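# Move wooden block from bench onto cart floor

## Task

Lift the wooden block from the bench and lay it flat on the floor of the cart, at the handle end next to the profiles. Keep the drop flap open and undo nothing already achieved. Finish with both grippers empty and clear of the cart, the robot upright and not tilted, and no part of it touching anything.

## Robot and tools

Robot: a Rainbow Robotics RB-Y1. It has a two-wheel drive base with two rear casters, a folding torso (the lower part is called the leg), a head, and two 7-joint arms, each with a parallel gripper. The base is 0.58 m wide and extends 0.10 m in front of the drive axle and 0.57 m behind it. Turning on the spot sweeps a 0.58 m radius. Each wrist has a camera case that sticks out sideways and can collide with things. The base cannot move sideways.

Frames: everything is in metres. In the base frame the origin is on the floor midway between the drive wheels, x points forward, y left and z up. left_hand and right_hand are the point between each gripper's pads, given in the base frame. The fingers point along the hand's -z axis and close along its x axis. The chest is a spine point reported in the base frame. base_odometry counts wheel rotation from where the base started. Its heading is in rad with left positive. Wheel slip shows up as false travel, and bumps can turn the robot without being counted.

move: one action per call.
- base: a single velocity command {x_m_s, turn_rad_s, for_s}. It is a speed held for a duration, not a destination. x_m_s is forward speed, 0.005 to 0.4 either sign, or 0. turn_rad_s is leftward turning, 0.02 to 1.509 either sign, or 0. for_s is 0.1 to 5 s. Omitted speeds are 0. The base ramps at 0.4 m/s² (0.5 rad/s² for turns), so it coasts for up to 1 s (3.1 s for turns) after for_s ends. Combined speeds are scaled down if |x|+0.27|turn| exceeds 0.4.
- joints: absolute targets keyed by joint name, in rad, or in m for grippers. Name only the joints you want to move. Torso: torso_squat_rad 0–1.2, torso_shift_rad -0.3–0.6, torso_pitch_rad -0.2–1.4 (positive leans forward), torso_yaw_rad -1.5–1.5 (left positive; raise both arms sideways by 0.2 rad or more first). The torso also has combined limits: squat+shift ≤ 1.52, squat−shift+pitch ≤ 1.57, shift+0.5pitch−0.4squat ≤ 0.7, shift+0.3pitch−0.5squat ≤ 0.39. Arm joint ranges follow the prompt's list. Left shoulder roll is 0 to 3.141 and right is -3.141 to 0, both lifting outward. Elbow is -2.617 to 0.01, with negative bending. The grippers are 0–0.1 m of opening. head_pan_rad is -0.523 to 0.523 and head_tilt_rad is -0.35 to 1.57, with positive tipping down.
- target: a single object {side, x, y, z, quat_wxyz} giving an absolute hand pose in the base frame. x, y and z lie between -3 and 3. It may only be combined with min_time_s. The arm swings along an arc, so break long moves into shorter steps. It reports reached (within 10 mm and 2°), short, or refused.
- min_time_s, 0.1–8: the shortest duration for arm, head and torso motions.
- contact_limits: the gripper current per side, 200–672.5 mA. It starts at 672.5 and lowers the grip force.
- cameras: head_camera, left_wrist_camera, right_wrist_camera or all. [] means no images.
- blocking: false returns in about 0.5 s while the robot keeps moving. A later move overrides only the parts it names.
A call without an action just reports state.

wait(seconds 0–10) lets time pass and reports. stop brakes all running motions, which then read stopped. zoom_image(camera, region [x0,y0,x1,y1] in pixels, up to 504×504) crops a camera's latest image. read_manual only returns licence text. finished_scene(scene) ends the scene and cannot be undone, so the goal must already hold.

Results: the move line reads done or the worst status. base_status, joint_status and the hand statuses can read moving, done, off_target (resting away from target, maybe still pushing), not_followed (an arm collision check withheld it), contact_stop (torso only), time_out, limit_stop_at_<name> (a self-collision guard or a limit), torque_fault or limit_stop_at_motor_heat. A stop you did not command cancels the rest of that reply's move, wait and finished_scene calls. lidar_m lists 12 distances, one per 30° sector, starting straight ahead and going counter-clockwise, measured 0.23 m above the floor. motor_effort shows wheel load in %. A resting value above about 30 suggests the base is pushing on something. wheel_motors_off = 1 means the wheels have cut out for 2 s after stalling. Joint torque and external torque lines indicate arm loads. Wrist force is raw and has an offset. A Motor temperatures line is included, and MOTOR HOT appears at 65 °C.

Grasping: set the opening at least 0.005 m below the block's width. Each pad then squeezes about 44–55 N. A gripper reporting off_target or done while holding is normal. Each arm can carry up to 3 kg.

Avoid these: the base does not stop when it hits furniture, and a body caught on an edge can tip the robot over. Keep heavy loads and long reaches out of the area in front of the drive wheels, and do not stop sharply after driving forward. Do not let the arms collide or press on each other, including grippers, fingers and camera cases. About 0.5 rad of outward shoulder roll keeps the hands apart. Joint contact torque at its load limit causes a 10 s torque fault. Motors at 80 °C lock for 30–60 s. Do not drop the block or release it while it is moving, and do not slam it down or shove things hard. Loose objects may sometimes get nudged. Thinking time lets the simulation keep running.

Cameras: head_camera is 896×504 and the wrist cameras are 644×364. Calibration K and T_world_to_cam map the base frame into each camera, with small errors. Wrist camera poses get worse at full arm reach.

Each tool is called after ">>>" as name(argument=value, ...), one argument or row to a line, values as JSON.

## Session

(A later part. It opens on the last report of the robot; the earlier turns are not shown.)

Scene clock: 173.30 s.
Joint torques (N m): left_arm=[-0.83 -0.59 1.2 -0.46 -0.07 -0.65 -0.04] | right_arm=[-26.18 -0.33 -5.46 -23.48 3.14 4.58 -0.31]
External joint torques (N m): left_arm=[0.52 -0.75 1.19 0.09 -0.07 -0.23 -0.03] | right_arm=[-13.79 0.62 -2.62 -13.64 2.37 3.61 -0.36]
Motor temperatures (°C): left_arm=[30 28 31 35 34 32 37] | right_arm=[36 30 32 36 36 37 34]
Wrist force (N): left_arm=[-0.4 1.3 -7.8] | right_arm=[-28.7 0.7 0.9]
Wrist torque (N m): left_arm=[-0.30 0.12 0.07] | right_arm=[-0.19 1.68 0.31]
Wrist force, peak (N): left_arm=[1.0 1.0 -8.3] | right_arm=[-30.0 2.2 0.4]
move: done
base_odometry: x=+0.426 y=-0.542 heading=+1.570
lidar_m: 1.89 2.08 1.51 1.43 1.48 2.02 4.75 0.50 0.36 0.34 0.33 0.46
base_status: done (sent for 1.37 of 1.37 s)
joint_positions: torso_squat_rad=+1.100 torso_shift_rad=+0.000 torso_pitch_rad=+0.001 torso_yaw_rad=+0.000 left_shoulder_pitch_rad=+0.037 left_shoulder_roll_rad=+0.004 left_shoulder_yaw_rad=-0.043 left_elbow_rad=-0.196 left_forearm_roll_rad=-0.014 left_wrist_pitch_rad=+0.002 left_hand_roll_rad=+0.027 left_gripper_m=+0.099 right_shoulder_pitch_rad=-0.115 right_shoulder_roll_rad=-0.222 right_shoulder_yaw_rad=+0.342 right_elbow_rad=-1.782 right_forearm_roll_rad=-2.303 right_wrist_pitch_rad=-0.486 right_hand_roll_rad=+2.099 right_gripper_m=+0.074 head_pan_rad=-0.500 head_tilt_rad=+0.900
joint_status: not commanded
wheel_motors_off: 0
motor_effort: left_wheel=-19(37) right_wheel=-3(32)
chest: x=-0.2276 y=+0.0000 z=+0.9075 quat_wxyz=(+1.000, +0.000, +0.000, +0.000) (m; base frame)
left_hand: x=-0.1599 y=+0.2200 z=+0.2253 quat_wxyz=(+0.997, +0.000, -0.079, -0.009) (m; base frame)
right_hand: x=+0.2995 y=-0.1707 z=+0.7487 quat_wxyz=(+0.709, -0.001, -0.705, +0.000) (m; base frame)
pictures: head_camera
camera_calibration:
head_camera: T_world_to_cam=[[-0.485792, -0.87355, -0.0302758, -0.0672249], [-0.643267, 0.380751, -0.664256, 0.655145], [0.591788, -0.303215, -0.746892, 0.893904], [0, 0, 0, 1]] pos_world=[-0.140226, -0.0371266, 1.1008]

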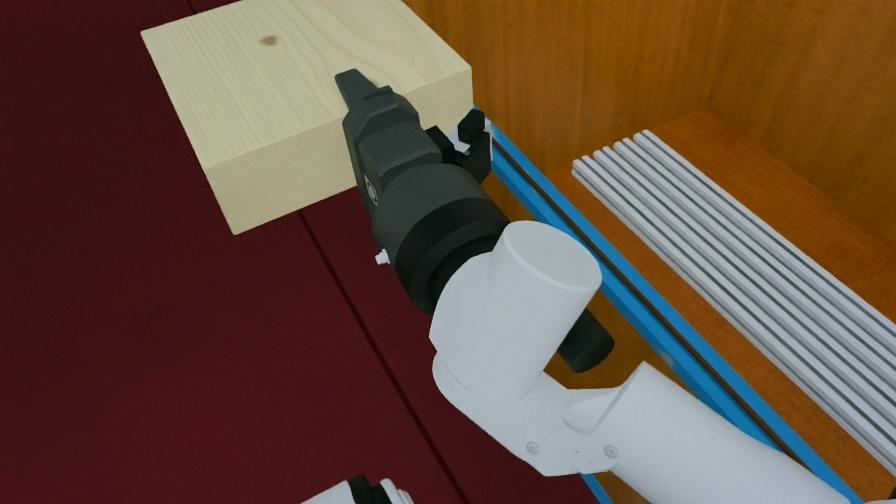

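>>> move(
  target={"side":"right","x":0.27,"y":-0.34,"z":0.77,"quat_wxyz":[0.7071,0,-0.7071,0]},
  cameras=[],
  min_time_s=2,
)

>>> move(
  target={"side":"right","x":0.25,"y":-0.51,"z":0.77,"quat_wxyz":[0.7071,0,-0.7071,0]},
  cameras=["head_camera","right_wrist_camera"],
  min_time_s=2,
)

Scene clock: 179.33 s.
Joint torques (N m): left_arm=[-1.18 -0.73 0.87 -0.52 -0.01 -0.67 -0.07] | right_arm=[-21.11 -13.73 -15.53 -20.18 1.61 3.52 -0.58]
External joint torques (N m): left_arm=[0.17 -0.9 0.86 0.03 -0.02 -0.25 -0.07] | right_arm=[-11.22 -4.08 -8.35 -11.98 1.1 2.76 -0.63]
Motor temperatures (°C): left_arm=[30 28 31 35 34 32 37] | right_arm=[36 30 32 36 36 37 34]
Wrist force (N): left_arm=[0.0 1.7 -7.5] | right_arm=[-28.4 1.1 0.4]
Wrist torque (N m): left_arm=[-0.36 0.20 0.10] | right_arm=[-0.05 1.80 0.32]
Wrist force, peak (N): left_arm=[-0.4 1.2 -8.6] | right_arm=[-29.3 0.7 0.3]
move: done
base_odometry: x=+0.426 y=-0.542 heading=+1.570
lidar_m: 1.90 2.10 1.51 1.44 1.48 2.02 4.74 0.49 0.36 0.33 0.34 0.46
base_status: not commanded
joint_positions: torso_squat_rad=+1.100 torso_shift_rad=+0.000 torso_pitch_rad=+0.001 torso_yaw_rad=+0.000 left_shoulder_pitch_rad=+0.037 left_shoulder_roll_rad=+0.004 left_shoulder_yaw_rad=-0.043 left_elbow_rad=-0.196 left_forearm_roll_rad=-0.014 left_wrist_pitch_rad=+0.002 left_hand_roll_rad=+0.027 left_gripper_m=+0.099 right_shoulder_pitch_rad=+0.067 right_shoulder_roll_rad=-0.663 right_shoulder_yaw_rad=+0.122 right_elbow_rad=-1.875 right_forearm_roll_rad=-2.615 right_wrist_pitch_rad=-0.282 right_hand_roll_rad=+1.976 right_gripper_m=+0.074 head_pan_rad=-0.500 head_tilt_rad=+0.900
joint_status: all done
wheel_motors_off: 0
motor_effort: left_wheel=-19(20) right_wheel=-1(4)
chest: x=-0.2276 y=+0.0000 z=+0.9075 quat_wxyz=(+1.000, +0.000, +0.000, +0.000) (m; base frame)
left_hand: x=-0.1599 y=+0.2201 z=+0.2253 quat_wxyz=(+0.997, +0.000, -0.079, -0.009) (m; base frame)
right_hand: x=+0.2693 y=-0.3404 z=+0.7668 quat_wxyz=(+0.709, +0.000, -0.705, -0.001) (m; base frame)
right_hand_status: reached (checked arc, planned for 2.0 s): 3 mm and 0.4 deg off.
pictures: none
No camera images: "cameras" was empty.

Scene clock: 181.67 s.
Joint torques (N m): left_arm=[-0.99 -0.64 0.56 -0.41 -0.12 -0.66 -0.14] | right_arm=[-19.67 -23.38 -18.85 -15.24 -2.71 2.65 -0.5]
External joint torques (N m): left_arm=[0.36 -0.82 0.54 0.13 -0.13 -0.23 -0.13] | right_arm=[-10.87 -7.04 -10.06 -8.7 -2.35 2.1 -0.55]
Motor temperatures (°C): left_arm=[30 28 31 35 34 32 37] | right_arm=[36 30 32 36 36 37 34]
Wrist force (N): left_arm=[-0.7 1.0 -7.5] | right_arm=[-29.0 1.8 0.3]
Wrist torque (N m): left_arm=[-0.28 0.06 0.08] | right_arm=[-0.18 1.75 0.36]
Wrist force, peak (N): left_arm=[-0.8 1.9 -8.9] | right_arm=[-29.5 1.9 0.4]
move: done
base_odometry: x=+0.426 y=-0.542 heading=+1.570
lidar_m: 1.88 2.10 1.50 1.44 1.50 2.01 4.74 0.49 0.36 0.33 0.35 0.47
base_status: not commanded
joint_positions: torso_squat_rad=+1.100 torso_shift_rad=+0.000 torso_pitch_rad=+0.001 torso_yaw_rad=+0.000 left_shoulder_pitch_rad=+0.037 left_shoulder_roll_rad=+0.004 left_shoulder_yaw_rad=-0.043 left_elbow_rad=-0.196 left_forearm_roll_rad=-0.014 left_wrist_pitch_rad=+0.002 left_hand_roll_rad=+0.027 left_gripper_m=+0.099 right_shoulder_pitch_rad=+0.115 right_shoulder_roll_rad=-0.851 right_shoulder_yaw_rad=-0.144 right_elbow_rad=-1.460 right_forearm_roll_rad=-2.715 right_wrist_pitch_rad=+0.223 right_hand_roll_rad=+1.860 right_gripper_m=+0.074 head_pan_rad=-0.500 head_tilt_rad=+0.900
joint_status: all done
wheel_motors_off: 0
motor_effort: left_wheel=-19(20) right_wheel=-3(5)
chest: x=-0.2276 y=-0.0001 z=+0.9075 quat_wxyz=(+1.000, +0.000, +0.000, +0.000) (m; base frame)
left_hand: x=-0.1599 y=+0.2201 z=+0.2253 quat_wxyz=(+0.997, +0.000, -0.079, -0.009) (m; base frame)
right_hand: x=+0.2488 y=-0.5099 z=+0.7665 quat_wxyz=(+0.710, +0.000, -0.704, -0.002) (m; base frame)
right_hand_status: reached (checked arc, planned for 2.0 s): 4 mm and 0.5 deg off.
pictures: head_camera, right_wrist_camera
camera_calibration:
head_camera: T_world_to_cam=[[-0.485807, -0.873533, -0.0305254, -0.0671262], [-0.643227, 0.380934, -0.66419, 0.655162], [0.59182, -0.303033, -0.74694, 0.893907], [0, 0, 0, 1]] pos_world=[-0.140226, -0.0373265, 1.1008]
right_wrist_camera: T_world_to_cam=[[0.0175889, -0.0267637, -0.999487, 0.74686], [-0.503995, 0.863114, -0.0319812, 0.61704], [0.863527, 0.504299, 0.00169245, 0.113149], [0, 0, 0, 1]] pos_world=[0.200142, -0.569648, 0.766019]

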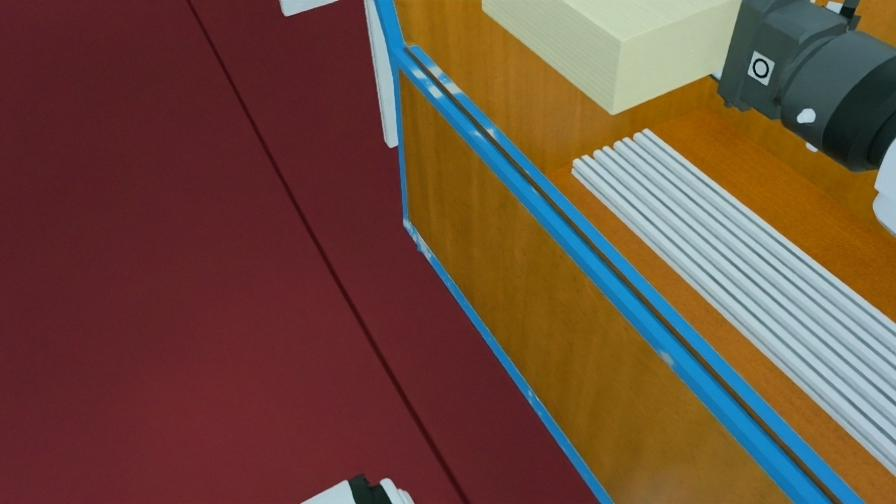

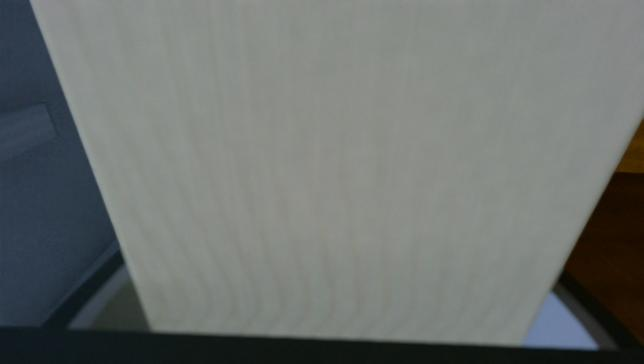

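>>> zoom_image(
  camera="head_camera",
  region=[480, 60, 760, 300],
)

Scaled by 1.800 from the camera's 896x504 image, which has a finer 1280x720 frame.

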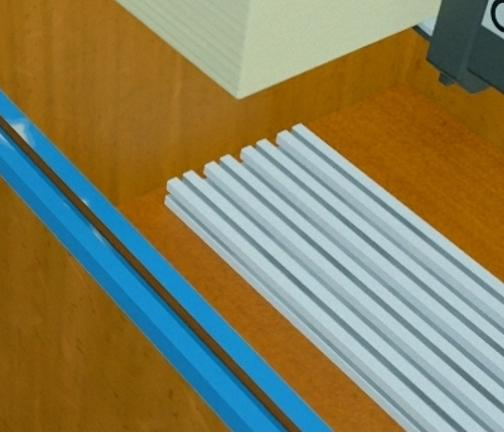

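>>> move(
  joints={"torso_squat_rad":1.2,"torso_shift_rad":0.15,"torso_pitch_rad":0.35,"head_tilt_rad":0.55},
  cameras=["head_camera","right_wrist_camera"],
  min_time_s=2,
)

Scene clock: 193.53 s.
Joint torques (N m): left_arm=[-0.55 -0.45 0.91 -0.17 -0.13 -0.59 0.08] | right_arm=[-19.34 -22.9 -18.31 -15.67 -2.72 2.64 -0.48]
External joint torques (N m): left_arm=[-0.09 -0.64 0.9 0.02 -0.13 -0.23 0.08] | right_arm=[-11.15 -6.61 -9.49 -9.23 -2.36 2.09 -0.53]
Motor temperatures (°C): left_arm=[30 28 31 35 34 32 37] | right_arm=[35 31 32 35 36 37 34]
Wrist force (N): left_arm=[-0.2 1.3 -8.1] | right_arm=[-28.8 0.5 -0.5]
Wrist torque (N m): left_arm=[-0.29 0.13 0.08] | right_arm=[-0.08 1.73 0.33]
Wrist force, peak (N): left_arm=[0.4 2.3 -8.5] | right_arm=[-35.9 1.8 -4.6]
move: limit_stop_at_own_body_left_arm
base_odometry: x=+0.426 y=-0.542 heading=+1.570
lidar_m: 1.90 2.10 1.51 1.44 1.48 2.02 4.74 0.49 0.35 0.34 0.34 0.46
base_status: not commanded
joint_positions: torso_squat_rad=+1.109 torso_shift_rad=+0.014 torso_pitch_rad=+0.034 torso_yaw_rad=+0.000 left_shoulder_pitch_rad=+0.037 left_shoulder_roll_rad=+0.004 left_shoulder_yaw_rad=-0.043 left_elbow_rad=-0.196 left_forearm_roll_rad=-0.014 left_wrist_pitch_rad=+0.002 left_hand_roll_rad=+0.027 left_gripper_m=+0.099 right_shoulder_pitch_rad=+0.115 right_shoulder_roll_rad=-0.852 right_shoulder_yaw_rad=-0.144 right_elbow_rad=-1.460 right_forearm_roll_rad=-2.715 right_wrist_pitch_rad=+0.223 right_hand_roll_rad=+1.860 right_gripper_m=+0.074 head_pan_rad=-0.500 head_tilt_rad=+0.550
joint_status: torso_squat_rad limit_stop_at_own_body_left_arm (moved +0.009 of +0.100); torso_shift_rad limit_stop_at_own_body_left_arm (moved +0.014 of +0.150); torso_pitch_rad limit_stop_at_own_body_left_arm (moved +0.033 of +0.349); the others done
wheel_motors_off: 0
on_its_own: torso_squat_rad is held at +1.109, not at your +1.200, since a limit_stop_at_own_body_left_arm; torso_shift_rad is held at +0.014, not at your +0.150, since a limit_stop_at_own_body_left_arm; torso_pitch_rad is held at +0.033, not at your +0.350, since a limit_stop_at_own_body_left_arm
motor_effort: left_wheel=-17(27) right_wheel=-4(19)
chest: x=-0.2132 y=-0.0002 z=+0.9015 quat_wxyz=(+1.000, +0.000, +0.017, +0.000) (m; base frame)
left_hand: x=-0.1679 y=+0.2201 z=+0.2175 quat_wxyz=(+0.998, +0.000, -0.063, -0.009) (m; base frame)
right_hand: x=+0.2583 y=-0.5100 z=+0.7450 quat_wxyz=(+0.722, -0.001, -0.692, -0.002) (m; base frame)
pictures: head_camera, right_wrist_camera
camera_calibration:
head_camera: T_world_to_cam=[[-0.476965, -0.87878, -0.0158064, -0.0718138], [-0.432167, 0.250146, -0.866405, 0.925681], [0.765334, -0.406414, -0.499091, 0.635577], [0, 0, 0, 1]] pos_world=[-0.120632, -0.0363566, 1.11809]
right_wrist_camera: T_world_to_cam=[[-0.0151016, -0.0267925, -0.999527, 0.733627], [-0.504584, 0.863223, -0.0155152, 0.609259], [0.863231, 0.504111, -0.0265552, 0.126119], [0, 0, 0, 1]] pos_world=[0.209632, -0.569849, 0.746082]

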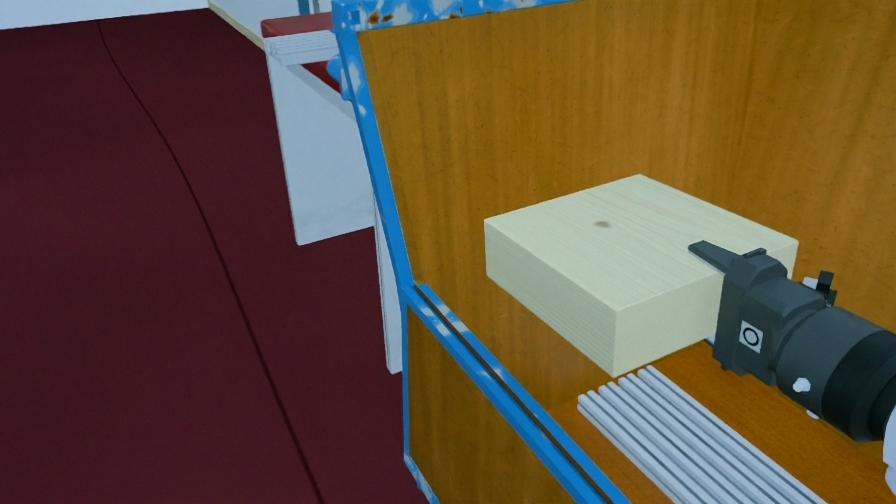

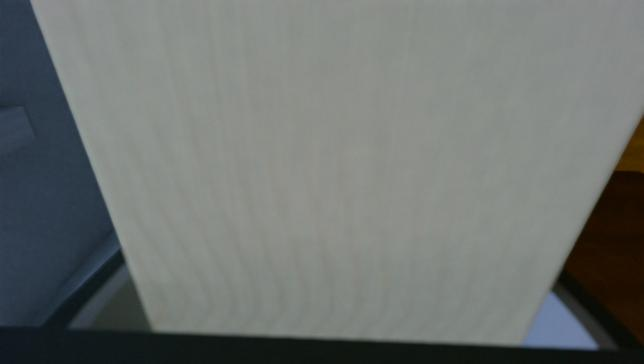

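>>> move(
  joints={"left_shoulder_roll_rad":0.35,"left_elbow_rad":-1.7},
  cameras=[],
)

>>> move(
  joints={"torso_squat_rad":1.2,"torso_shift_rad":0.15,"torso_pitch_rad":0.3,"head_tilt_rad":0.65},
  cameras=["head_camera","right_wrist_camera"],
  min_time_s=2,
)

Scene clock: 196.83 s.
Joint torques (N m): left_arm=[-9.16 4.28 4.77 -9.28 0.02 -1.89 -0.14] | right_arm=[-19.64 -22.76 -17.92 -15.54 -2.77 2.52 -0.54]
External joint torques (N m): left_arm=[1.19 -1.53 0.53 0.87 -0.04 -0.03 -0.1] | right_arm=[-11.45 -6.47 -9.09 -9.1 -2.41 1.98 -0.59]
Motor temperatures (°C): left_arm=[30 28 31 35 34 32 37] | right_arm=[35 31 32 35 36 37 34]
Wrist force (N): left_arm=[-5.7 -0.5 -1.9] | right_arm=[-29.3 0.7 -0.6]
Wrist torque (N m): left_arm=[-0.20 -0.21 0.17] | right_arm=[-0.14 1.74 0.37]
Wrist force, peak (N): left_arm=[-0.1 1.0 -8.4] | right_arm=[-29.6 0.3 -0.5]
move: done
base_odometry: x=+0.426 y=-0.542 heading=+1.570
lidar_m: 1.90 2.10 1.50 1.44 1.49 2.01 4.73 0.49 0.35 0.34 0.34 0.47
base_status: not commanded
joint_positions: torso_squat_rad=+1.109 torso_shift_rad=+0.014 torso_pitch_rad=+0.034 torso_yaw_rad=+0.000 left_shoulder_pitch_rad=+0.037 left_shoulder_roll_rad=+0.350 left_shoulder_yaw_rad=-0.043 left_elbow_rad=-1.700 left_forearm_roll_rad=-0.014 left_wrist_pitch_rad=+0.002 left_hand_roll_rad=+0.027 left_gripper_m=+0.099 right_shoulder_pitch_rad=+0.115 right_shoulder_roll_rad=-0.852 right_shoulder_yaw_rad=-0.144 right_elbow_rad=-1.460 right_forearm_roll_rad=-2.715 right_wrist_pitch_rad=+0.223 right_hand_roll_rad=+1.860 right_gripper_m=+0.074 head_pan_rad=-0.500 head_tilt_rad=+0.550
joint_status: all done
wheel_motors_off: 0
on_its_own: torso_squat_rad is held at +1.109, not at your +1.200, since a limit_stop_at_own_body_left_arm; torso_shift_rad is held at +0.014, not at your +0.150, since a limit_stop_at_own_body_left_arm; torso_pitch_rad is held at +0.033, not at your +0.350, since a limit_stop_at_own_body_left_arm
motor_effort: left_wheel=-18(18) right_wheel=-4(6)
chest: x=-0.2132 y=-0.0002 z=+0.9015 quat_wxyz=(+1.000, +0.000, +0.017, +0.000) (m; base frame)
left_hand: x=+0.2884 y=+0.2892 z=+0.7098 quat_wxyz=(+0.680, +0.094, -0.714, -0.140) (m; base frame)
right_hand: x=+0.2583 y=-0.5100 z=+0.7450 quat_wxyz=(+0.722, -0.001, -0.692, -0.002) (m; base frame)
pictures: none
No camera images: "cameras" was empty.

Scene clock: 199.13 s.
Joint torques (N m): left_arm=[-4.7 3.92 4.37 -8.94 -0.04 -1.92 -0.1] | right_arm=[-13.73 -21.98 -18.17 -14.02 -2.59 2.55 -0.58]
External joint torques (N m): left_arm=[0.31 -1.64 0.42 0.71 -0.09 -0.07 -0.06] | right_arm=[-10.74 -6.76 -9.49 -8.69 -2.25 2.05 -0.63]
Motor temperatures (°C): left_arm=[30 28 31 35 34 32 37] | right_arm=[35 31 32 35 36 37 34]
Wrist force (N): left_arm=[-4.8 -0.1 -3.1] | right_arm=[-27.3 1.3 -7.6]
Wrist torque (N m): left_arm=[-0.21 -0.09 0.18] | right_arm=[-0.17 1.71 0.30]
Wrist force, peak (N): left_arm=[-5.7 -1.3 -3.8] | right_arm=[-28.7 1.3 -7.0]
move: done
base_odometry: x=+0.426 y=-0.542 heading=+1.570
lidar_m: 1.89 2.11 1.51 1.43 1.49 2.02 4.74 0.47 0.35 0.34 0.34 0.46
base_status: not commanded
joint_positions: torso_squat_rad=+1.200 torso_shift_rad=+0.150 torso_pitch_rad=+0.301 torso_yaw_rad=+0.000 left_shoulder_pitch_rad=+0.037 left_shoulder_roll_rad=+0.350 left_shoulder_yaw_rad=-0.043 left_elbow_rad=-1.700 left_forearm_roll_rad=-0.014 left_wrist_pitch_rad=+0.002 left_hand_roll_rad=+0.027 left_gripper_m=+0.099 right_shoulder_pitch_rad=+0.115 right_shoulder_roll_rad=-0.852 right_shoulder_yaw_rad=-0.144 right_elbow_rad=-1.460 right_forearm_roll_rad=-2.715 right_wrist_pitch_rad=+0.223 right_hand_roll_rad=+1.860 right_gripper_m=+0.074 head_pan_rad=-0.500 head_tilt_rad=+0.650
joint_status: all done
wheel_motors_off: 0
motor_effort: left_wheel=-18(19) right_wheel=-2(5)
chest: x=-0.0983 y=-0.0002 z=+0.8270 quat_wxyz=(+0.989, +0.000, +0.150, +0.000) (m; base frame)
left_hand: x=+0.3347 y=+0.2893 z=+0.5095 quat_wxyz=(+0.769, +0.075, -0.617, -0.151) (m; base frame)
right_hand: x=+0.3152 y=-0.5099 z=+0.5516 quat_wxyz=(+0.807, -0.001, -0.590, -0.002) (m; base frame)
pictures: head_camera, right_wrist_camera
camera_calibration:
head_camera: T_world_to_cam=[[-0.466833, -0.877306, 0.11136, -0.12228], [-0.701999, 0.291042, -0.649994, 0.696526], [0.537833, -0.381614, -0.751736, 0.715118], [0, 0, 0, 1]] pos_world=[0.0472624, -0.037097, 1.00393]
right_wrist_camera: T_world_to_cam=[[-0.278411, -0.0267697, -0.960089, 0.602439], [-0.490935, 0.863127, 0.118298, 0.556674], [0.825512, 0.504277, -0.253446, 0.209002], [0, 0, 0, 1]] pos_world=[0.268483, -0.569748, 0.565513]

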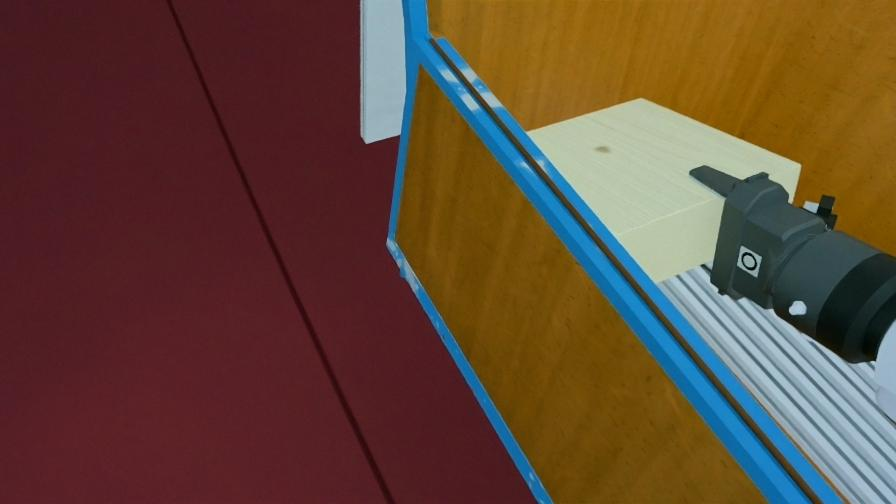

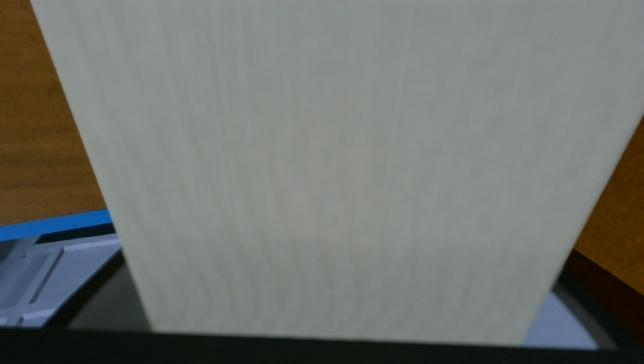

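>>> move(
  target={"side":"right","x":0.30,"y":-0.512,"z":0.575,"quat_wxyz":[0.7071,0,-0.7071,0]},
  cameras=["head_camera"],
  min_time_s=2,
)

>>> move(
  joints={"torso_squat_rad":1.2,"torso_shift_rad":0.22,"torso_pitch_rad":0.5,"head_pan_rad":-0.52,"head_tilt_rad":0.55},
  cameras=["head_camera","right_wrist_camera"],
  min_time_s=2,
)

Scene clock: 205.23 s.
Joint torques (N m): left_arm=[-4.68 4.46 4.48 -8.87 -0.07 -1.92 -0.12] | right_arm=[-12.86 -18.08 -14.7 -17.01 -5.29 5.12 -0.2]
External joint torques (N m): left_arm=[0.33 -1.1 0.54 0.78 -0.12 -0.06 -0.07] | right_arm=[-10.49 -4.18 -8.22 -9.75 -4.37 4.07 -0.25]
Motor temperatures (°C): left_arm=[30 28 31 36 34 32 37] | right_arm=[35 31 32 35 36 37 34]
Wrist force (N): left_arm=[-5.6 -0.6 -3.0] | right_arm=[-28.5 1.4 -0.2]
Wrist torque (N m): left_arm=[-0.10 -0.23 0.18] | right_arm=[-0.18 1.80 0.31]
Wrist force, peak (N): left_arm=[-5.7 0.6 -4.0] | right_arm=[-28.0 1.4 -8.3]
move: done
base_odometry: x=+0.426 y=-0.542 heading=+1.570
lidar_m: 1.90 2.09 1.51 1.44 1.49 2.01 4.74 0.48 0.36 0.34 0.34 0.48
base_status: not commanded
joint_positions: torso_squat_rad=+1.200 torso_shift_rad=+0.150 torso_pitch_rad=+0.301 torso_yaw_rad=+0.000 left_shoulder_pitch_rad=+0.037 left_shoulder_roll_rad=+0.350 left_shoulder_yaw_rad=-0.043 left_elbow_rad=-1.700 left_forearm_roll_rad=-0.014 left_wrist_pitch_rad=+0.002 left_hand_roll_rad=+0.027 left_gripper_m=+0.099 right_shoulder_pitch_rad=+0.040 right_shoulder_roll_rad=-0.553 right_shoulder_yaw_rad=-0.407 right_elbow_rad=-1.299 right_forearm_roll_rad=-2.731 right_wrist_pitch_rad=+0.602 right_hand_roll_rad=+2.149 right_gripper_m=+0.074 head_pan_rad=-0.500 head_tilt_rad=+0.650
joint_status: all done
wheel_motors_off: 0
motor_effort: left_wheel=-18(19) right_wheel=-4(4)
chest: x=-0.0983 y=-0.0002 z=+0.8270 quat_wxyz=(+0.989, +0.000, +0.150, +0.000) (m; base frame)
left_hand: x=+0.3347 y=+0.2893 z=+0.5095 quat_wxyz=(+0.769, +0.075, -0.617, -0.151) (m; base frame)
right_hand: x=+0.2983 y=-0.5118 z=+0.5724 quat_wxyz=(+0.710, -0.001, -0.704, -0.002) (m; base frame)
right_hand_status: reached (checked arc, planned for 2.0 s): 3 mm and 0.6 deg off.
pictures: head_camera
camera_calibration:
head_camera: T_world_to_cam=[[-0.466833, -0.877306, 0.11136, -0.12228], [-0.701999, 0.291042, -0.649994, 0.696526], [0.537833, -0.381614, -0.751736, 0.715118], [0, 0, 0, 1]] pos_world=[0.0472624, -0.037097, 1.00393]

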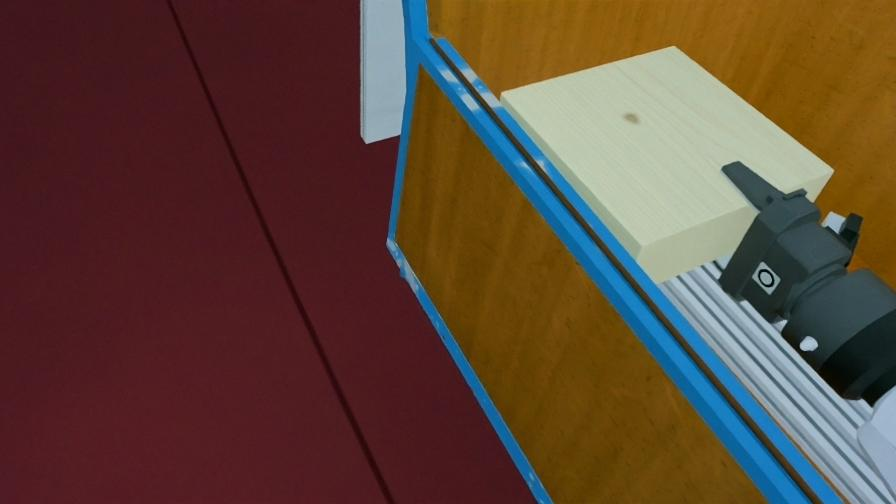

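Scene clock: 207.53 s.
Joint torques (N m): left_arm=[-0.97 3.59 4.01 -8.26 0.02 -1.9 0] | right_arm=[-39.63 2.61 -14.39 -16.38 -5.07 4.93 -0.14]
External joint torques (N m): left_arm=[-0.16 -1.42 0.54 0.6 -0.02 -0.13 0.04] | right_arm=[-41.85 15.44 -7.51 -10.48 -4.18 3.94 -0.19]
Motor temperatures (°C): left_arm=[30 28 31 36 34 32 37] | right_arm=[35 31 32 35 36 37 34]
Wrist force (N): left_arm=[-4.4 -0.2 -4.1] | right_arm=[-27.5 1.8 -5.4]
Wrist torque (N m): left_arm=[-0.20 -0.08 0.15] | right_arm=[-0.16 1.73 0.31]
Wrist force, peak (N): left_arm=[-5.6 -0.1 -4.9] | right_arm=[-29.6 1.8 -4.2]
move: done
base_odometry: x=+0.426 y=-0.542 heading=+1.570
lidar_m: 1.89 2.09 1.51 1.44 1.49 2.02 4.74 0.49 0.36 0.34 0.34 0.47
base_status: not commanded
joint_positions: torso_squat_rad=+1.199 torso_shift_rad=+0.220 torso_pitch_rad=+0.500 torso_yaw_rad=-0.001 left_shoulder_pitch_rad=+0.037 left_shoulder_roll_rad=+0.350 left_shoulder_yaw_rad=-0.043 left_elbow_rad=-1.700 left_forearm_roll_rad=-0.014 left_wrist_pitch_rad=+0.002 left_hand_roll_rad=+0.027 left_gripper_m=+0.099 right_shoulder_pitch_rad=+0.048 right_shoulder_roll_rad=-0.558 right_shoulder_yaw_rad=-0.407 right_elbow_rad=-1.299 right_forearm_roll_rad=-2.731 right_wrist_pitch_rad=+0.602 right_hand_roll_rad=+2.149 right_gripper_m=+0.074 head_pan_rad=-0.520 head_tilt_rad=+0.550
joint_status: all done
wheel_motors_off: 0
motor_effort: left_wheel=-18(18) right_wheel=+4(7)
chest: x=-0.0243 y=+0.0017 z=+0.8000 quat_wxyz=(+0.969, -0.002, +0.247, -0.001) (m; base frame)
left_hand: x=+0.3374 y=+0.2891 z=+0.4017 quat_wxyz=(+0.827, +0.057, -0.538, -0.156) (m; base frame)
right_hand: x=+0.3113 y=-0.5139 z=+0.4740 quat_wxyz=(+0.779, -0.005, -0.627, +0.001) (m; base frame)
pictures: head_camera, right_wrist_camera
camera_calibration:
head_camera: T_world_to_cam=[[-0.448292, -0.868121, 0.213071, -0.163666], [-0.771122, 0.255017, -0.583384, 0.684077], [0.452111, -0.42583, -0.78375, 0.661424], [0, 0, 0, 1]] pos_world=[0.1551, -0.0348792, 0.952343]
right_wrist_camera: T_world_to_cam=[[-0.188696, -0.0379184, -0.981303, 0.503145], [-0.499146, 0.864255, 0.0625857, 0.596854], [0.845723, 0.501623, -0.182008, 0.152987], [0, 0, 0, 1]] pos_world=[0.263474, -0.573497, 0.484228]

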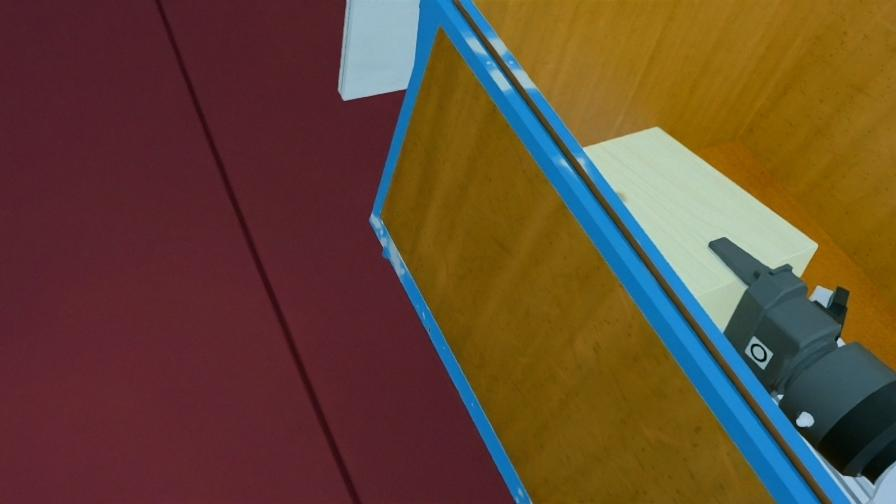

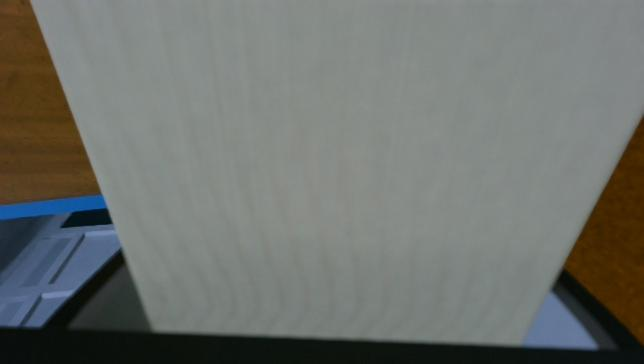

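>>> move(
  joints={"torso_squat_rad":1.2,"torso_shift_rad":0.15,"torso_pitch_rad":0.32},
  cameras=["head_camera"],
  min_time_s=1.5,
)

>>> move(
  joints={"head_pan_rad":-0.52,"head_tilt_rad":1.1},
  cameras=["head_camera"],
)

Scene clock: 211.57 s.
Joint torques (N m): left_arm=[-4.38 4 4.15 -9.08 0 -1.94 -0.04] | right_arm=[-11.3 -17.74 -13.72 -16.86 -5.21 5.03 -0.19]
External joint torques (N m): left_arm=[0.21 -1.52 0.24 0.51 -0.05 -0.09 0.01] | right_arm=[-9.37 -3.93 -7.19 -9.73 -4.29 3.98 -0.24]
Motor temperatures (°C): left_arm=[30 28 31 36 34 32 37] | right_arm=[35 31 32 35 36 37 34]
Wrist force (N): left_arm=[-5.5 -0.5 -3.2] | right_arm=[-28.2 0.8 -0.6]
Wrist torque (N m): left_arm=[-0.18 -0.14 0.19] | right_arm=[-0.15 1.76 0.30]
Wrist force, peak (N): left_arm=[-4.8 0.5 -5.3] | right_arm=[-29.6 1.7 -3.4]
move: done
base_odometry: x=+0.426 y=-0.542 heading=+1.570
lidar_m: 1.89 2.10 1.52 1.44 1.48 2.03 4.73 0.48 0.36 0.34 0.34 0.48
base_status: not commanded
joint_positions: torso_squat_rad=+1.200 torso_shift_rad=+0.150 torso_pitch_rad=+0.321 torso_yaw_rad=+0.000 left_shoulder_pitch_rad=+0.037 left_shoulder_roll_rad=+0.350 left_shoulder_yaw_rad=-0.043 left_elbow_rad=-1.700 left_forearm_roll_rad=-0.014 left_wrist_pitch_rad=+0.002 left_hand_roll_rad=+0.027 left_gripper_m=+0.099 right_shoulder_pitch_rad=+0.039 right_shoulder_roll_rad=-0.553 right_shoulder_yaw_rad=-0.408 right_elbow_rad=-1.299 right_forearm_roll_rad=-2.731 right_wrist_pitch_rad=+0.602 right_hand_roll_rad=+2.149 right_gripper_m=+0.074 head_pan_rad=-0.520 head_tilt_rad=+0.550
joint_status: all done
wheel_motors_off: 0
motor_effort: left_wheel=-13(18) right_wheel=-4(9)
chest: x=-0.0924 y=-0.0001 z=+0.8251 quat_wxyz=(+0.987, +0.000, +0.160, +0.000) (m; base frame)
left_hand: x=+0.3342 y=+0.2893 z=+0.4989 quat_wxyz=(+0.775, +0.073, -0.609, -0.152) (m; base frame)
right_hand: x=+0.2992 y=-0.5119 z=+0.5628 quat_wxyz=(+0.717, -0.001, -0.697, -0.002) (m; base frame)
pictures: head_camera
camera_calibration:
head_camera: T_world_to_cam=[[-0.478353, -0.869134, 0.125636, -0.131759], [-0.655192, 0.257963, -0.710055, 0.761889], [0.584724, -0.421973, -0.692847, 0.648323], [0, 0, 0, 1]] pos_world=[0.0570666, -0.0374816, 1.00673]

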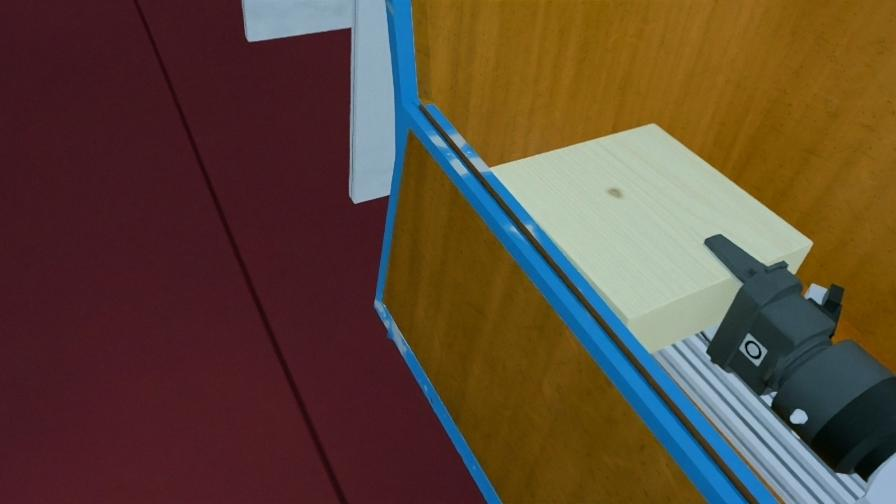

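Scene clock: 212.60 s.
Joint torques (N m): left_arm=[-4.18 4.08 4.44 -8.93 -0.08 -1.94 -0.04] | right_arm=[-11.48 -17.96 -13.31 -16.94 -5.2 4.94 -0.18]
External joint torques (N m): left_arm=[0.41 -1.44 0.53 0.66 -0.13 -0.09 0.01] | right_arm=[-9.54 -4.15 -6.78 -9.81 -4.28 3.89 -0.23]
Motor temperatures (°C): left_arm=[30 28 31 36 34 32 37] | right_arm=[35 31 32 35 36 37 34]
Wrist force (N): left_arm=[-5.6 -0.6 -3.6] | right_arm=[-28.0 1.7 -0.4]
Wrist torque (N m): left_arm=[-0.15 -0.24 0.17] | right_arm=[-0.19 1.83 0.30]
Wrist force, peak (N): left_arm=[-5.6 -0.7 -3.8] | right_arm=[-29.2 1.3 -0.3]
move: done
base_odometry: x=+0.426 y=-0.542 heading=+1.570
lidar_m: 1.88 2.09 1.49 1.43 1.48 2.02 4.74 0.49 0.35 0.33 0.34 0.46
base_status: not commanded
joint_positions: torso_squat_rad=+1.200 torso_shift_rad=+0.150 torso_pitch_rad=+0.321 torso_yaw_rad=+0.000 left_shoulder_pitch_rad=+0.037 left_shoulder_roll_rad=+0.350 left_shoulder_yaw_rad=-0.043 left_elbow_rad=-1.700 left_forearm_roll_rad=-0.014 left_wrist_pitch_rad=+0.002 left_hand_roll_rad=+0.027 left_gripper_m=+0.099 right_shoulder_pitch_rad=+0.039 right_shoulder_roll_rad=-0.553 right_shoulder_yaw_rad=-0.408 right_elbow_rad=-1.299 right_forearm_roll_rad=-2.731 right_wrist_pitch_rad=+0.602 right_hand_roll_rad=+2.149 right_gripper_m=+0.074 head_pan_rad=-0.520 head_tilt_rad=+1.100
joint_status: all done
wheel_motors_off: 0
motor_effort: left_wheel=-13(14) right_wheel=-4(7)
chest: x=-0.0924 y=-0.0001 z=+0.8251 quat_wxyz=(+0.987, +0.000, +0.160, +0.000) (m; base frame)
left_hand: x=+0.3342 y=+0.2893 z=+0.4989 quat_wxyz=(+0.775, +0.073, -0.609, -0.152) (m; base frame)
right_hand: x=+0.2992 y=-0.5119 z=+0.5628 quat_wxyz=(+0.717, -0.001, -0.697, -0.002) (m; base frame)
pictures: head_camera
camera_calibration:
head_camera: T_world_to_cam=[[-0.491381, -0.860738, 0.132946, -0.13925], [-0.857763, 0.451815, -0.245164, 0.291581], [0.150955, -0.234505, -0.960323, 0.914368], [0, 0, 0, 1]] pos_world=[0.0436541, -0.037175, 0.968087]

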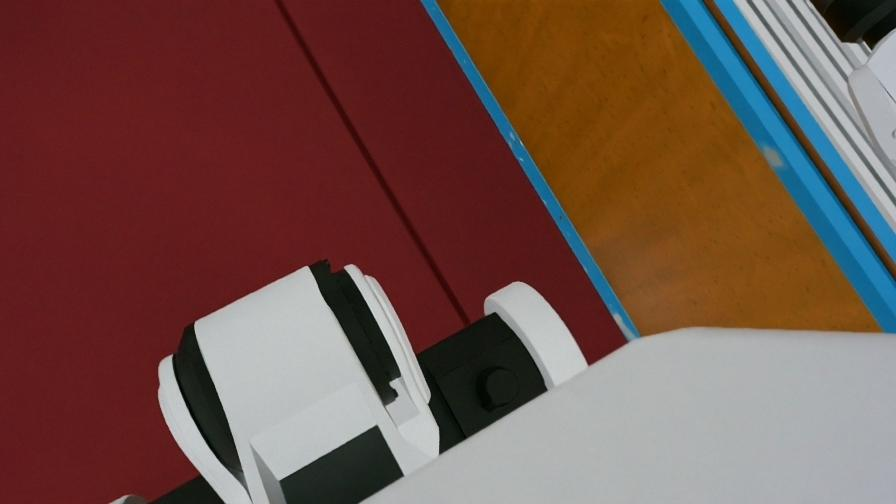

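>>> move(
  joints={"torso_squat_rad":0.6,"torso_shift_rad":0.05,"torso_pitch_rad":0.321,"head_tilt_rad":0.65},
  cameras=["head_camera"],
  min_time_s=2.5,
)

>>> move(
  base={"x_m_s":-0.15,"for_s":1.0},
  cameras=[],
)

>>> move(
  joints={"right_shoulder_pitch_rad":0.473,"right_shoulder_roll_rad":-1.459,"right_shoulder_yaw_rad":0.066,"right_elbow_rad":-1.769,"right_forearm_roll_rad":-1.463,"right_wrist_pitch_rad":-0.807,"right_hand_roll_rad":0.068},
  min_time_s=4,
  cameras=["head_camera"],
)

Scene clock: 237.67 s.
Joint torques (N m): left_arm=[-4.59 3.95 4.37 -9.03 -0.02 -1.97 -0.18] | right_arm=[-11.73 -18.48 -13.68 -17.43 -5.03 5.03 -0.25]
External joint torques (N m): left_arm=[-0.02 -1.57 0.46 0.55 -0.08 -0.12 -0.13] | right_arm=[-9.82 -4.68 -7.15 -10.3 -4.12 3.98 -0.3]
Motor temperatures (°C): left_arm=[30 28 31 36 34 32 37] | right_arm=[35 31 32 34 36 37 34]
Wrist force (N): left_arm=[-5.7 -0.4 -3.3] | right_arm=[-29.1 1.2 -1.0]
Wrist torque (N m): left_arm=[-0.19 -0.24 0.15] | right_arm=[-0.11 1.75 0.34]
Wrist force, peak (N): left_arm=[-6.0 -1.3 -3.4] | right_arm=[-30.4 1.6 -0.6]
move: done
base_odometry: x=+0.426 y=-0.542 heading=+1.570
lidar_m: 1.90 2.09 1.50 1.44 1.50 2.02 4.74 0.49 0.35 0.33 0.34 0.46
base_status: not commanded
joint_positions: torso_squat_rad=+0.600 torso_shift_rad=+0.050 torso_pitch_rad=+0.322 torso_yaw_rad=+0.000 left_shoulder_pitch_rad=+0.037 left_shoulder_roll_rad=+0.350 left_shoulder_yaw_rad=-0.043 left_elbow_rad=-1.700 left_forearm_roll_rad=-0.014 left_wrist_pitch_rad=+0.002 left_hand_roll_rad=+0.027 left_gripper_m=+0.099 right_shoulder_pitch_rad=+0.039 right_shoulder_roll_rad=-0.553 right_shoulder_yaw_rad=-0.408 right_elbow_rad=-1.299 right_forearm_roll_rad=-2.731 right_wrist_pitch_rad=+0.602 right_hand_roll_rad=+2.149 right_gripper_m=+0.074 head_pan_rad=-0.520 head_tilt_rad=+0.650
joint_status: all done
wheel_motors_off: 0
motor_effort: left_wheel=-12(14) right_wheel=-2(5)
chest: x=-0.1011 y=-0.0001 z=+1.1511 quat_wxyz=(+0.987, +0.000, +0.160, +0.000) (m; base frame)
left_hand: x=+0.3252 y=+0.2893 z=+0.8245 quat_wxyz=(+0.775, +0.073, -0.609, -0.152) (m; base frame)
right_hand: x=+0.2902 y=-0.5119 z=+0.8883 quat_wxyz=(+0.718, -0.001, -0.696, -0.002) (m; base frame)
pictures: head_camera
camera_calibration:
head_camera: T_world_to_cam=[[-0.480846, -0.867602, 0.126701, -0.178322], [-0.709951, 0.300455, -0.636943, 0.889308], [0.514546, -0.396223, -0.760428, 0.968116], [0, 0, 0, 1]] pos_world=[0.0474801, -0.0383197, 1.32521]

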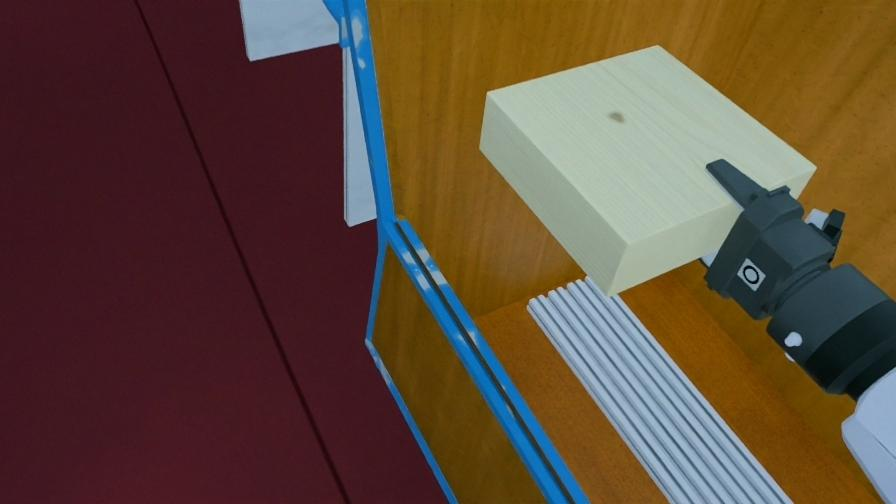

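Scene clock: 239.47 s.
Joint torques (N m): left_arm=[-4.92 4.48 4.39 -8.96 0 -2.02 -0.07] | right_arm=[-10.83 -18.56 -13.41 -17.5 -5.01 4.99 -0.15]
External joint torques (N m): left_arm=[-0.35 -1.04 0.48 0.62 -0.05 -0.17 -0.02] | right_arm=[-8.92 -4.76 -6.88 -10.38 -4.1 3.94 -0.2]
Motor temperatures (°C): left_arm=[30 28 31 36 34 32 37] | right_arm=[35 31 32 34 36 37 34]
Wrist force (N): left_arm=[-5.5 0.3 -3.2] | right_arm=[-28.6 1.3 -0.4]
Wrist torque (N m): left_arm=[-0.28 -0.18 0.16] | right_arm=[-0.19 1.72 0.32]
Wrist force, peak (N): left_arm=[-5.3 -1.1 -4.8] | right_arm=[-29.5 1.7 -2.3]
move: done
base_odometry: x=+0.426 y=-0.692 heading=+1.571
lidar_m: 2.04 2.09 1.51 1.43 1.49 2.02 4.70 0.49 0.35 0.34 0.34 0.46
base_status: done (sent for 1 of 1 s)
joint_positions: torso_squat_rad=+0.600 torso_shift_rad=+0.050 torso_pitch_rad=+0.322 torso_yaw_rad=+0.000 left_shoulder_pitch_rad=+0.037 left_shoulder_roll_rad=+0.350 left_shoulder_yaw_rad=-0.043 left_elbow_rad=-1.700 left_forearm_roll_rad=-0.014 left_wrist_pitch_rad=+0.002 left_hand_roll_rad=+0.027 left_gripper_m=+0.099 right_shoulder_pitch_rad=+0.039 right_shoulder_roll_rad=-0.553 right_shoulder_yaw_rad=-0.408 right_elbow_rad=-1.299 right_forearm_roll_rad=-2.731 right_wrist_pitch_rad=+0.602 right_hand_roll_rad=+2.149 right_gripper_m=+0.074 head_pan_rad=-0.520 head_tilt_rad=+0.650
joint_status: not commanded
wheel_motors_off: 0
motor_effort: left_wheel=+12(36) right_wheel=-13(37)
chest: x=-0.1011 y=-0.0001 z=+1.1511 quat_wxyz=(+0.987, +0.000, +0.160, +0.000) (m; base frame)
left_hand: x=+0.3251 y=+0.2893 z=+0.8245 quat_wxyz=(+0.775, +0.073, -0.609, -0.152) (m; base frame)
right_hand: x=+0.2902 y=-0.5118 z=+0.8884 quat_wxyz=(+0.718, -0.001, -0.696, -0.002) (m; base frame)
pictures: none
No camera images: "cameras" was empty.

Scene clock: 243.77 s.
Joint torques (N m): left_arm=[-4.39 4.07 4.64 -9.12 -0.15 -1.99 -0.1] | right_arm=[-10.08 -17.03 -17.67 -1.94 -0.12 -9.21 -0.55]
External joint torques (N m): left_arm=[0.19 -1.45 0.72 0.47 -0.2 -0.14 -0.05] | right_arm=[-7.67 -4.19 -8.84 -1.54 -0.38 -7.3 -0.6]
Motor temperatures (°C): left_arm=[30 28 31 36 34 32 37] | right_arm=[34 31 32 34 36 38 34]
Wrist force (N): left_arm=[-5.0 -0.7 -3.3] | right_arm=[-29.0 1.0 0.3]
Wrist torque (N m): left_arm=[-0.16 -0.13 0.16] | right_arm=[-0.18 1.76 0.32]
Wrist force, peak (N): left_arm=[-5.9 -0.6 -3.6] | right_arm=[-29.4 3.2 0.8]
move: done
base_odometry: x=+0.426 y=-0.692 heading=+1.571
lidar_m: 2.03 2.11 1.51 1.42 1.49 2.01 4.72 0.49 0.35 0.33 0.34 0.47
base_status: not commanded
joint_positions: torso_squat_rad=+0.600 torso_shift_rad=+0.050 torso_pitch_rad=+0.322 torso_yaw_rad=+0.000 left_shoulder_pitch_rad=+0.037 left_shoulder_roll_rad=+0.350 left_shoulder_yaw_rad=-0.043 left_elbow_rad=-1.700 left_forearm_roll_rad=-0.014 left_wrist_pitch_rad=+0.002 left_hand_roll_rad=+0.027 left_gripper_m=+0.099 right_shoulder_pitch_rad=+0.475 right_shoulder_roll_rad=-1.458 right_shoulder_yaw_rad=+0.068 right_elbow_rad=-1.769 right_forearm_roll_rad=-1.463 right_wrist_pitch_rad=-0.805 right_hand_roll_rad=+0.068 right_gripper_m=+0.074 head_pan_rad=-0.520 head_tilt_rad=+0.650
joint_status: all done
wheel_motors_off: 0
motor_effort: left_wheel=+12(13) right_wheel=-13(16)
chest: x=-0.1011 y=-0.0002 z=+1.1511 quat_wxyz=(+0.987, +0.000, +0.160, +0.000) (m; base frame)
left_hand: x=+0.3251 y=+0.2893 z=+0.8245 quat_wxyz=(+0.775, +0.073, -0.609, -0.152) (m; base frame)
right_hand: x=+0.2901 y=-0.5128 z=+1.0138 quat_wxyz=(+0.709, +0.000, -0.705, -0.002) (m; base frame)
pictures: head_camera
camera_calibration:
head_camera: T_world_to_cam=[[-0.480875, -0.867614, 0.126513, -0.17812], [-0.709865, 0.300558, -0.63699, 0.889299], [0.514637, -0.39612, -0.76042, 0.968156], [0, 0, 0, 1]] pos_world=[0.0473801, -0.0383196, 1.32521]

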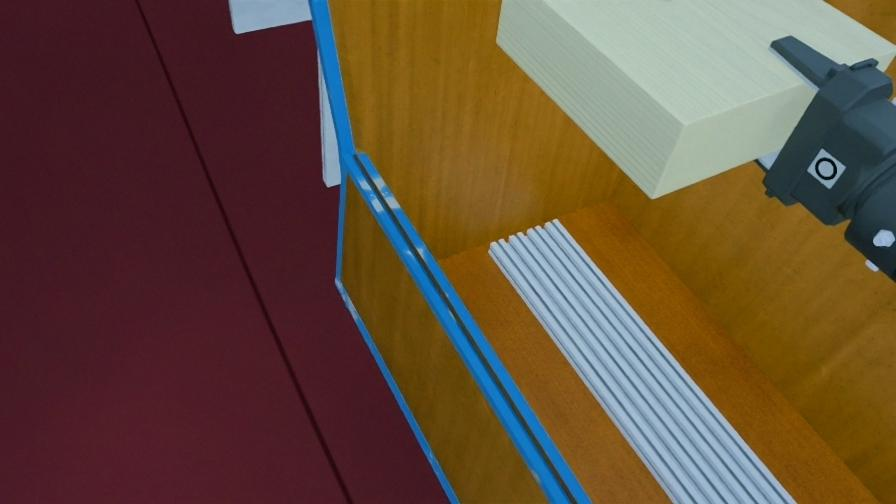

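>>> move(
  joints={"torso_squat_rad":1.2,"torso_shift_rad":0.15,"torso_pitch_rad":0.321,"head_tilt_rad":0.6},
  cameras=["head_camera"],
  min_time_s=2.5,
)

Scene clock: 251.77 s.
Joint torques (N m): left_arm=[-4.93 4.06 4.34 -9.15 -0.03 -2.06 -0.02] | right_arm=[-10.69 -16.61 -18.27 -2.08 -0.06 -9.38 -0.56]
External joint torques (N m): left_arm=[-0.36 -1.47 0.43 0.44 -0.08 -0.21 0.02] | right_arm=[-8.28 -3.77 -9.44 -1.67 -0.33 -7.46 -0.61]
Motor temperatures (°C): left_arm=[30 28 31 36 34 32 37] | right_arm=[34 31 32 33 36 38 34]
Wrist force (N): left_arm=[-5.4 -0.8 -3.4] | right_arm=[-29.0 0.8 0.3]
Wrist torque (N m): left_arm=[-0.14 -0.19 0.11] | right_arm=[-0.12 1.76 0.34]
Wrist force, peak (N): left_arm=[-6.2 -0.9 -3.9] | right_arm=[-30.5 1.2 -0.3]
move: done
base_odometry: x=+0.426 y=-0.692 heading=+1.571
lidar_m: 2.04 2.08 1.51 1.43 1.48 2.03 4.72 0.50 0.35 0.34 0.35 0.46
base_status: not commanded
joint_positions: torso_squat_rad=+1.200 torso_shift_rad=+0.150 torso_pitch_rad=+0.322 torso_yaw_rad=+0.000 left_shoulder_pitch_rad=+0.037 left_shoulder_roll_rad=+0.350 left_shoulder_yaw_rad=-0.043 left_elbow_rad=-1.700 left_forearm_roll_rad=-0.014 left_wrist_pitch_rad=+0.002 left_hand_roll_rad=+0.027 left_gripper_m=+0.099 right_shoulder_pitch_rad=+0.475 right_shoulder_roll_rad=-1.458 right_shoulder_yaw_rad=+0.068 right_elbow_rad=-1.769 right_forearm_roll_rad=-1.463 right_wrist_pitch_rad=-0.805 right_hand_roll_rad=+0.068 right_gripper_m=+0.074 head_pan_rad=-0.520 head_tilt_rad=+0.600
joint_status: all done
wheel_motors_off: 0
motor_effort: left_wheel=+12(15) right_wheel=-14(16)
chest: x=-0.0922 y=-0.0002 z=+0.8250 quat_wxyz=(+0.987, +0.000, +0.160, +0.000) (m; base frame)
left_hand: x=+0.3341 y=+0.2893 z=+0.4984 quat_wxyz=(+0.775, +0.073, -0.609, -0.152) (m; base frame)
right_hand: x=+0.2990 y=-0.5128 z=+0.6876 quat_wxyz=(+0.709, +0.000, -0.705, -0.001) (m; base frame)
pictures: head_camera
camera_calibration:
head_camera: T_world_to_cam=[[-0.479567, -0.868389, 0.126159, -0.132149], [-0.683705, 0.27965, -0.67405, 0.725514], [0.550057, -0.409508, -0.727833, 0.68301], [0, 0, 0, 1]] pos_world=[0.056969, -0.0379483, 1.00282]

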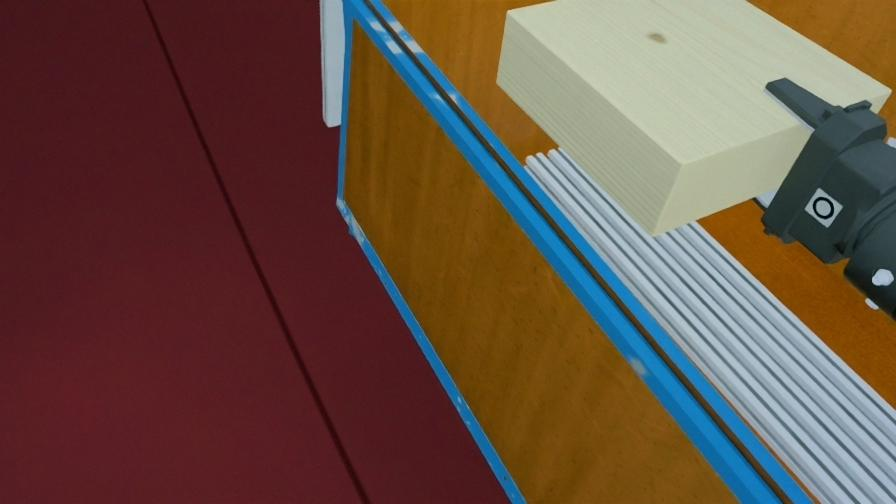

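>>> zoom_image(
  camera="head_camera",
  region=[480, 120, 760, 380],
)

Scaled by 1.800 from the camera's 896x504 image, which has a finer 1280x720 frame.

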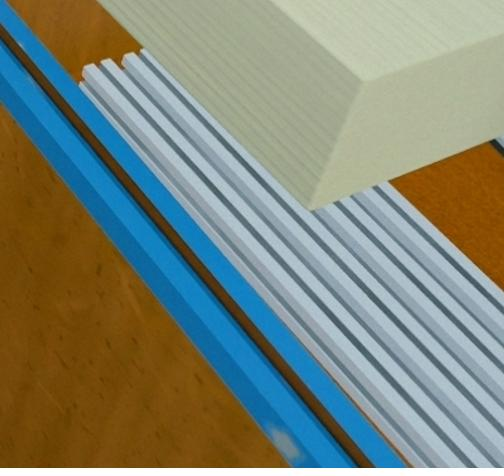

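>>> move(
  joints={"torso_squat_rad":1.2,"torso_shift_rad":0.25,"torso_pitch_rad":0.56,"head_tilt_rad":0.45},
  cameras=["head_camera","right_wrist_camera"],
  min_time_s=2.5,
)

Scene clock: 260.23 s.
Joint torques (N m): left_arm=[0.12 3.48 4.08 -7.96 -0.06 -1.91 -0.05] | right_arm=[-7.86 -12.71 -16.59 -1.62 -0.07 -9.12 -0.46]
External joint torques (N m): left_arm=[-0.42 -1.45 0.69 0.55 -0.1 -0.18 -0.01] | right_arm=[-8.57 -3.11 -9.68 -1.64 -0.28 -7.24 -0.51]
Motor temperatures (°C): left_arm=[30 28 31 36 34 32 37] | right_arm=[34 31 32 33 36 39 34]
Wrist force (N): left_arm=[-4.7 -0.4 -4.3] | right_arm=[-28.0 1.5 -6.3]
Wrist torque (N m): left_arm=[-0.16 -0.12 0.13] | right_arm=[-0.15 1.72 0.32]
Wrist force, peak (N): left_arm=[-5.1 -0.6 -5.3] | right_arm=[-29.2 1.4 0.5]
move: done
base_odometry: x=+0.426 y=-0.692 heading=+1.571
lidar_m: 2.04 2.09 1.51 1.44 1.49 2.02 4.71 0.49 0.35 0.34 0.34 0.47
base_status: not commanded
joint_positions: torso_squat_rad=+1.200 torso_shift_rad=+0.250 torso_pitch_rad=+0.561 torso_yaw_rad=+0.000 left_shoulder_pitch_rad=+0.037 left_shoulder_roll_rad=+0.350 left_shoulder_yaw_rad=-0.043 left_elbow_rad=-1.700 left_forearm_roll_rad=-0.014 left_wrist_pitch_rad=+0.002 left_hand_roll_rad=+0.027 left_gripper_m=+0.099 right_shoulder_pitch_rad=+0.475 right_shoulder_roll_rad=-1.458 right_shoulder_yaw_rad=+0.068 right_elbow_rad=-1.769 right_forearm_roll_rad=-1.463 right_wrist_pitch_rad=-0.805 right_hand_roll_rad=+0.068 right_gripper_m=+0.074 head_pan_rad=-0.520 head_tilt_rad=+0.450
joint_status: all done
wheel_motors_off: 0
motor_effort: left_wheel=+12(14) right_wheel=-13(16)
chest: x=-0.0006 y=-0.0002 z=+0.7884 quat_wxyz=(+0.961, +0.000, +0.277, +0.000) (m; base frame)
left_hand: x=+0.3362 y=+0.2893 z=+0.3703 quat_wxyz=(+0.842, +0.055, -0.512, -0.159) (m; base frame)
right_hand: x=+0.3470 y=-0.5128 z=+0.5624 quat_wxyz=(+0.788, +0.000, -0.616, -0.001) (m; base frame)
pictures: head_camera, right_wrist_camera
camera_calibration:
head_camera: T_world_to_cam=[[-0.432253, -0.870738, 0.234461, -0.169209], [-0.761553, 0.213256, -0.612013, 0.725433], [0.482902, -0.443099, -0.755294, 0.59959], [0, 0, 0, 1]] pos_world=[0.189771, -0.036362, 0.936513]
right_wrist_camera: T_world_to_cam=[[-0.216206, -0.0270472, -0.975973, 0.608747], [-0.49874, 0.862416, 0.086585, 0.593677], [0.839353, 0.505477, -0.199949, 0.152552], [0, 0, 0, 1]] pos_world=[0.29966, -0.572643, 0.573219]

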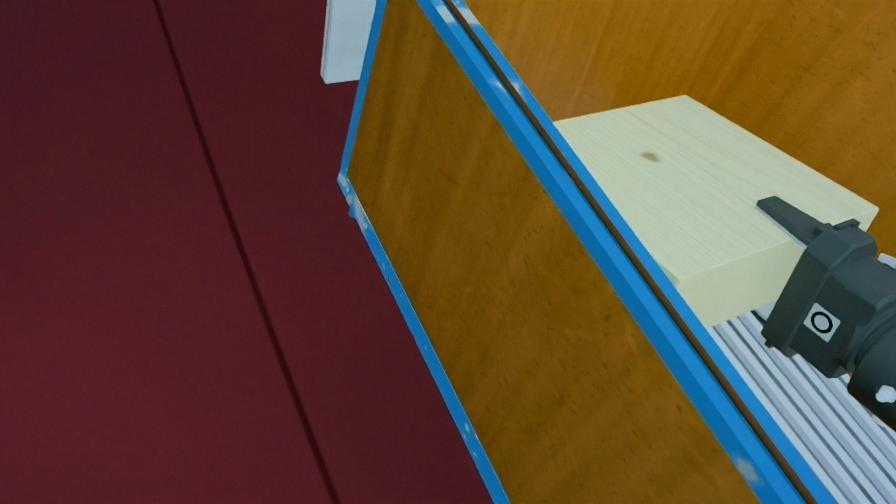

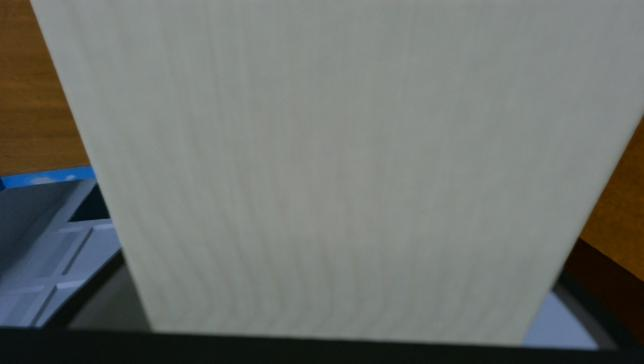

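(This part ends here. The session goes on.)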